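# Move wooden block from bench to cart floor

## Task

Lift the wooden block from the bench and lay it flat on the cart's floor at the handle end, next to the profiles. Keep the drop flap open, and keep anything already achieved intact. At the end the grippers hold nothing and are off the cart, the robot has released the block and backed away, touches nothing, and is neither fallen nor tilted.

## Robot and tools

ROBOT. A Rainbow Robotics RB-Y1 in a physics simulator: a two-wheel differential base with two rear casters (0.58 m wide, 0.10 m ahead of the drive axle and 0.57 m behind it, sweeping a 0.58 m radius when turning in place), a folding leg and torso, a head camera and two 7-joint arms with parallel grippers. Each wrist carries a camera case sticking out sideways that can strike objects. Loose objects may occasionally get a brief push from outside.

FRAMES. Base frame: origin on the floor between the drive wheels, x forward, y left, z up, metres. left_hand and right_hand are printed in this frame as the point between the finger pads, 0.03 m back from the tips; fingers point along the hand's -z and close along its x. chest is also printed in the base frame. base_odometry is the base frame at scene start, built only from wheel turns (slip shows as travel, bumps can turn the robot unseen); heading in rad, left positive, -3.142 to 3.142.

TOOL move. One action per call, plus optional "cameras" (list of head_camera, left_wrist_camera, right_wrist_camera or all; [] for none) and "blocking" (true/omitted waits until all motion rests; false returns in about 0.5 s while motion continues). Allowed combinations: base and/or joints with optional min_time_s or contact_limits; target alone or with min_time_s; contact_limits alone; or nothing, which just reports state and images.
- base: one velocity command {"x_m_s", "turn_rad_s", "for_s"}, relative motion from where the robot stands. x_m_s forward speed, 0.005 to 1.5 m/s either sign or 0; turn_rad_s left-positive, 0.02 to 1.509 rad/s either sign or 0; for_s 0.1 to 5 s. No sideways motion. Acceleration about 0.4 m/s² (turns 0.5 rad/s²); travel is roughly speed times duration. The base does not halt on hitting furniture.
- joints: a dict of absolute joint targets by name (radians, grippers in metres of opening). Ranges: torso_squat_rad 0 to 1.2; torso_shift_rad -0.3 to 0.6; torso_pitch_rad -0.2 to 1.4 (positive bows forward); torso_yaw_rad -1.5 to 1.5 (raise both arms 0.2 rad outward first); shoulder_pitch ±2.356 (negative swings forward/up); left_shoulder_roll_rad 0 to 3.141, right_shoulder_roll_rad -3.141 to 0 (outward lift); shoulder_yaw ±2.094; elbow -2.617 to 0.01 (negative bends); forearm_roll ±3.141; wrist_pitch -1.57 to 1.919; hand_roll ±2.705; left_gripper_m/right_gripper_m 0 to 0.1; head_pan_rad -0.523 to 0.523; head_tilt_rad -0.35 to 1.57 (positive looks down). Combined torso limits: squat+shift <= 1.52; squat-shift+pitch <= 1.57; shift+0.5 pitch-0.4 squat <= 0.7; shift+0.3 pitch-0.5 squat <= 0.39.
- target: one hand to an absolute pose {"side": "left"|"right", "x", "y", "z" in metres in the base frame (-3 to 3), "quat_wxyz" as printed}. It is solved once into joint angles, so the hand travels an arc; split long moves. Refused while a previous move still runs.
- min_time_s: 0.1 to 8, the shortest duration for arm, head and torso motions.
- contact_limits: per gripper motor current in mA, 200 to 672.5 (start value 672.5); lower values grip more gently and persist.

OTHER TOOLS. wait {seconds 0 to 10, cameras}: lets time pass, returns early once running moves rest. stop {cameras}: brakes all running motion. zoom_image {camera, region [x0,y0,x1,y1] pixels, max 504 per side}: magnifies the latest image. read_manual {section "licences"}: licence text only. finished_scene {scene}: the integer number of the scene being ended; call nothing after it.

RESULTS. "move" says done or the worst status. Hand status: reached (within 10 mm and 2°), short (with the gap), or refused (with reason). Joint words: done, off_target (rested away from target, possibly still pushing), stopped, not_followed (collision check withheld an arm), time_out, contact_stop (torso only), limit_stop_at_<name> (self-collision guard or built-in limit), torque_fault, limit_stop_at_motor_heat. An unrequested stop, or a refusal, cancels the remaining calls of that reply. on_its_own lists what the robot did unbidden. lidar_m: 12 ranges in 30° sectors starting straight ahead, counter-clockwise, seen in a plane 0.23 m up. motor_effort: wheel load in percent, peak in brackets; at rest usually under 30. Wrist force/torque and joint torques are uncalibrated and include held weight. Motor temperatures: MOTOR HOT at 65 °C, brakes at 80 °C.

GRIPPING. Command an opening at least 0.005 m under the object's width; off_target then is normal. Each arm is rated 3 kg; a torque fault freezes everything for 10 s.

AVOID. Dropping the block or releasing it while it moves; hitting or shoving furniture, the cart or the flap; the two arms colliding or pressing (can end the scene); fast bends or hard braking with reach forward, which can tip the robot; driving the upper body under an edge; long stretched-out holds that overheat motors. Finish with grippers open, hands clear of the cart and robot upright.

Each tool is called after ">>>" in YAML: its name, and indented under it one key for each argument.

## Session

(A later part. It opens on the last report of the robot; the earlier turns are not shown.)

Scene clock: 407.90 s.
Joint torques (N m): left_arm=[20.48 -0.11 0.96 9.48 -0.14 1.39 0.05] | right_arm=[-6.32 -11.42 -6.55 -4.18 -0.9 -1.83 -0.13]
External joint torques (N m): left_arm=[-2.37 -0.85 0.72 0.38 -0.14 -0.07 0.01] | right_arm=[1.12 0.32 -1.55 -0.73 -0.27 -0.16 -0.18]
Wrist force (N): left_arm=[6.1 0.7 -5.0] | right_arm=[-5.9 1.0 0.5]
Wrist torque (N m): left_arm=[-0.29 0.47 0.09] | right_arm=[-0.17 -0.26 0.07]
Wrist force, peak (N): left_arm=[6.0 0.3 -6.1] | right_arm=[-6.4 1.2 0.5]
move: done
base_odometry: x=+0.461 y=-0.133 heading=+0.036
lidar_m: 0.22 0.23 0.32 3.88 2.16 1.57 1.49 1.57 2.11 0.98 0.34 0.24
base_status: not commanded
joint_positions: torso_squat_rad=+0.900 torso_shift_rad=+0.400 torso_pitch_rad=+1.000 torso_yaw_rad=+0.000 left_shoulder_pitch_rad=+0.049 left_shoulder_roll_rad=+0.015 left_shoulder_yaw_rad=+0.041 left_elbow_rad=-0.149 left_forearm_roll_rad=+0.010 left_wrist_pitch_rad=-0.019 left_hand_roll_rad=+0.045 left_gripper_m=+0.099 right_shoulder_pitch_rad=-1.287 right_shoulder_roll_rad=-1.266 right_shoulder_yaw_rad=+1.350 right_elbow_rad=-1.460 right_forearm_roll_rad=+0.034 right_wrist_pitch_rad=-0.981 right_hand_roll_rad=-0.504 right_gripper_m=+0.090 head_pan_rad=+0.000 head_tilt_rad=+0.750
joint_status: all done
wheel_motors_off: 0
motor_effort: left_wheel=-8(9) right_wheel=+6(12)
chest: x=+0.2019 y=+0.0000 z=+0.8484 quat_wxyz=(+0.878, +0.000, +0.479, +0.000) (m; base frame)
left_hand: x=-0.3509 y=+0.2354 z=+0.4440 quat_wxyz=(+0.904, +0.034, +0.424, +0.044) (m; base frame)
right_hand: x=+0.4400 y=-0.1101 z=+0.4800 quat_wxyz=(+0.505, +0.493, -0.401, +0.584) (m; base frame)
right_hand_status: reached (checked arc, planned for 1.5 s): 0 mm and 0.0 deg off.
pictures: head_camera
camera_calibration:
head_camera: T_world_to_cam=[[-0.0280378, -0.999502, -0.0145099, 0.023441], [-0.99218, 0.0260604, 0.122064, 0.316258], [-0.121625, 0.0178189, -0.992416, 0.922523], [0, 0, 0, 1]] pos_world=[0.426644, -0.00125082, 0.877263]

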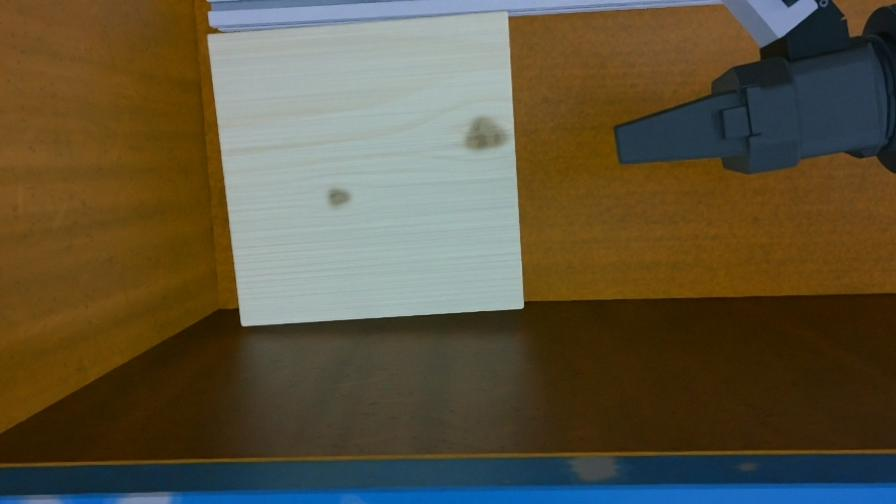

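>>> move:
  target: {"side": "right", "x": 0.44, "y": -0.13, "z": 0.62, "quat_wxyz": [0.506, 0.493, -0.401, 0.584]}
  min_time_s: 1.5
  cameras: []

>>> move:
  target: {"side": "right", "x": 0.42, "y": -0.13, "z": 0.73, "quat_wxyz": [0.506, 0.493, -0.401, 0.584]}
  min_time_s: 1.5
  cameras: ["head_camera"]

>>> move:
  base: {"x_m_s": -0.2, "for_s": 2.5}
  cameras: ["head_camera"]

Scene clock: 412.40 s.
Joint torques (N m): left_arm=[20.39 -0.06 0.98 9.44 -0.17 1.31 0] | right_arm=[-8.06 -13.81 -7.61 -4.24 -1.01 -1.42 -0.21]
External joint torques (N m): left_arm=[-2.47 -0.81 0.74 0.34 -0.16 -0.16 -0.05] | right_arm=[-1.65 -0.42 -1.69 -0.81 -0.32 0.15 -0.26]
Wrist force (N): left_arm=[5.9 0.2 -6.1] | right_arm=[-5.7 0.8 0.0]
Wrist torque (N m): left_arm=[-0.18 0.46 0.05] | right_arm=[-0.17 -0.23 0.09]
Wrist force, peak (N): left_arm=[6.5 -0.1 -5.9] | right_arm=[-6.6 0.8 -0.1]
move: done
base_odometry: x=+0.461 y=-0.133 heading=+0.036
lidar_m: 0.21 0.24 0.34 3.88 2.17 1.55 1.50 1.58 2.11 0.98 0.35 0.25
base_status: not commanded
joint_positions: torso_squat_rad=+0.900 torso_shift_rad=+0.400 torso_pitch_rad=+1.000 torso_yaw_rad=+0.000 left_shoulder_pitch_rad=+0.049 left_shoulder_roll_rad=+0.015 left_shoulder_yaw_rad=+0.041 left_elbow_rad=-0.149 left_forearm_roll_rad=+0.010 left_wrist_pitch_rad=-0.019 left_hand_roll_rad=+0.045 left_gripper_m=+0.099 right_shoulder_pitch_rad=-1.318 right_shoulder_roll_rad=-1.739 right_shoulder_yaw_rad=+1.272 right_elbow_rad=-2.016 right_forearm_roll_rad=-0.055 right_wrist_pitch_rad=-0.879 right_hand_roll_rad=-0.604 right_gripper_m=+0.090 head_pan_rad=+0.000 head_tilt_rad=+0.750
joint_status: all done
wheel_motors_off: 0
motor_effort: left_wheel=-8(9) right_wheel=+8(10)
chest: x=+0.2019 y=+0.0000 z=+0.8484 quat_wxyz=(+0.878, +0.000, +0.479, +0.000) (m; base frame)
left_hand: x=-0.3509 y=+0.2354 z=+0.4440 quat_wxyz=(+0.904, +0.034, +0.424, +0.044) (m; base frame)
right_hand: x=+0.4398 y=-0.1300 z=+0.6198 quat_wxyz=(+0.506, +0.493, -0.401, +0.584) (m; base frame)
right_hand_status: reached (checked arc, planned for 1.5 s): 0 mm and 0.0 deg off.
pictures: none
No camera images: "cameras" was empty.

Scene clock: 414.23 s.
Joint torques (N m): left_arm=[20.4 -0.11 0.79 9.53 -0.03 1.25 -0.06] | right_arm=[-6.81 -13.66 -7.42 -2.85 -1.14 -1.73 -0.23]
External joint torques (N m): left_arm=[-2.45 -0.85 0.56 0.44 -0.03 -0.21 -0.1] | right_arm=[-2.02 -1.23 -1.9 -0.54 -0.38 -0.2 -0.28]
Wrist force (N): left_arm=[5.4 0.4 -5.5] | right_arm=[-5.4 1.1 0.0]
Wrist torque (N m): left_arm=[-0.23 0.45 0.05] | right_arm=[-0.19 -0.22 0.07]
Wrist force, peak (N): left_arm=[6.7 0.6 -6.6] | right_arm=[-6.3 1.0 0.8]
move: done
base_odometry: x=+0.461 y=-0.133 heading=+0.036
lidar_m: 0.22 0.24 0.33 3.88 2.18 1.57 1.49 1.57 2.10 0.96 0.35 0.23
base_status: not commanded
joint_positions: torso_squat_rad=+0.900 torso_shift_rad=+0.400 torso_pitch_rad=+1.000 torso_yaw_rad=+0.000 left_shoulder_pitch_rad=+0.049 left_shoulder_roll_rad=+0.015 left_shoulder_yaw_rad=+0.041 left_elbow_rad=-0.149 left_forearm_roll_rad=+0.010 left_wrist_pitch_rad=-0.019 left_hand_roll_rad=+0.045 left_gripper_m=+0.099 right_shoulder_pitch_rad=-1.381 right_shoulder_roll_rad=-2.125 right_shoulder_yaw_rad=+1.208 right_elbow_rad=-2.364 right_forearm_roll_rad=-0.203 right_wrist_pitch_rad=-0.893 right_hand_roll_rad=-0.645 right_gripper_m=+0.090 head_pan_rad=+0.000 head_tilt_rad=+0.750
joint_status: all done
wheel_motors_off: 0
motor_effort: left_wheel=-8(9) right_wheel=+8(10)
chest: x=+0.2019 y=+0.0000 z=+0.8484 quat_wxyz=(+0.878, +0.000, +0.479, +0.000) (m; base frame)
left_hand: x=-0.3509 y=+0.2354 z=+0.4440 quat_wxyz=(+0.904, +0.034, +0.424, +0.044) (m; base frame)
right_hand: x=+0.4199 y=-0.1293 z=+0.7296 quat_wxyz=(+0.506, +0.493, -0.401, +0.584) (m; base frame)
right_hand_status: reached (checked arc, planned for 1.5 s): 1 mm and 0.0 deg off.
pictures: head_camera
camera_calibration:
head_camera: T_world_to_cam=[[-0.0280378, -0.999502, -0.0145099, 0.023441], [-0.99218, 0.0260604, 0.122064, 0.316258], [-0.121625, 0.0178189, -0.992416, 0.922523], [0, 0, 0, 1]] pos_world=[0.426644, -0.00125082, 0.877263]

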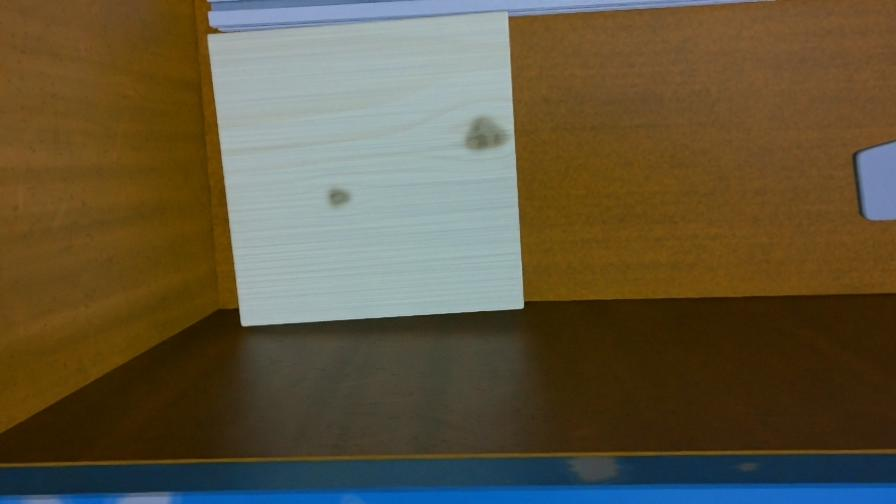

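Scene clock: 417.63 s.
Joint torques (N m): left_arm=[19.92 -0.32 1.08 9.48 -0.03 1.3 0.05] | right_arm=[-6.18 -13.31 -7.39 -2.74 -0.95 -1.53 -0.39]
External joint torques (N m): left_arm=[-2.93 -1.06 0.84 0.39 -0.03 -0.16 0.01] | right_arm=[-1.39 -0.88 -1.86 -0.44 -0.19 0 -0.44]
Wrist force (N): left_arm=[5.7 0.0 -5.9] | right_arm=[-6.3 0.9 0.4]
Wrist torque (N m): left_arm=[-0.15 0.42 0.04] | right_arm=[-0.16 -0.30 0.10]
Wrist force, peak (N): left_arm=[6.8 0.6 -5.5] | right_arm=[-6.7 0.6 0.5]
move: done
base_odometry: x=-0.038 y=-0.151 heading=+0.035
lidar_m: 0.73 0.76 1.70 4.23 1.46 1.03 1.00 1.05 1.41 3.63 1.07 0.77
base_status: done (sent for 2.5 of 2.5 s)
joint_positions: torso_squat_rad=+0.900 torso_shift_rad=+0.400 torso_pitch_rad=+1.000 torso_yaw_rad=+0.000 left_shoulder_pitch_rad=+0.049 left_shoulder_roll_rad=+0.015 left_shoulder_yaw_rad=+0.041 left_elbow_rad=-0.149 left_forearm_roll_rad=+0.010 left_wrist_pitch_rad=-0.019 left_hand_roll_rad=+0.045 left_gripper_m=+0.099 right_shoulder_pitch_rad=-1.381 right_shoulder_roll_rad=-2.125 right_shoulder_yaw_rad=+1.208 right_elbow_rad=-2.364 right_forearm_roll_rad=-0.203 right_wrist_pitch_rad=-0.893 right_hand_roll_rad=-0.645 right_gripper_m=+0.090 head_pan_rad=+0.000 head_tilt_rad=+0.750
joint_status: not commanded
wheel_motors_off: 0
motor_effort: left_wheel=-11(27) right_wheel=+11(27)
chest: x=+0.2018 y=+0.0000 z=+0.8485 quat_wxyz=(+0.878, +0.000, +0.479, +0.000) (m; base frame)
left_hand: x=-0.3509 y=+0.2354 z=+0.4440 quat_wxyz=(+0.904, +0.034, +0.424, +0.044) (m; base frame)
right_hand: x=+0.4199 y=-0.1293 z=+0.7297 quat_wxyz=(+0.506, +0.493, -0.401, +0.584) (m; base frame)
pictures: head_camera
camera_calibration:
head_camera: T_world_to_cam=[[-0.0280367, -0.999502, -0.0145131, 0.0234405], [-0.992192, 0.0260607, 0.121966, 0.31625], [-0.121527, 0.0178194, -0.992428, 0.922479], [0, 0, 0, 1]] pos_world=[0.426544, -0.00125082, 0.877263]

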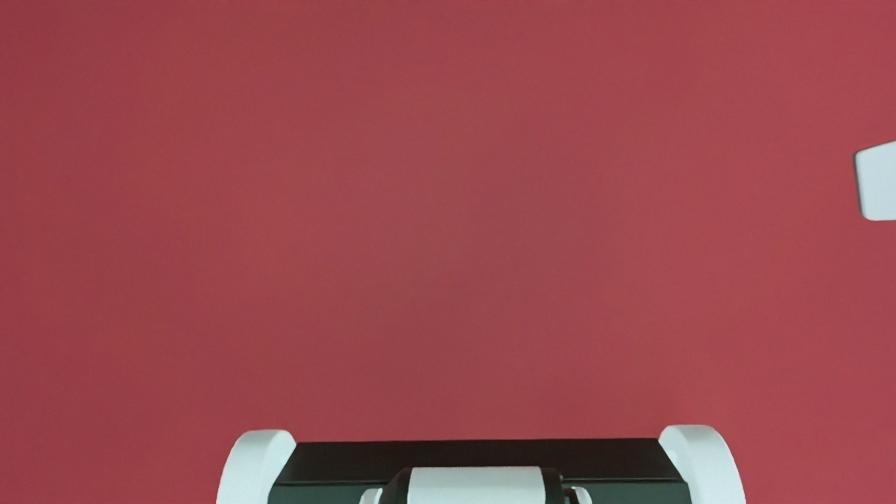

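>>> finished_scene:
  scene: 1

The scene is finished: the task was done.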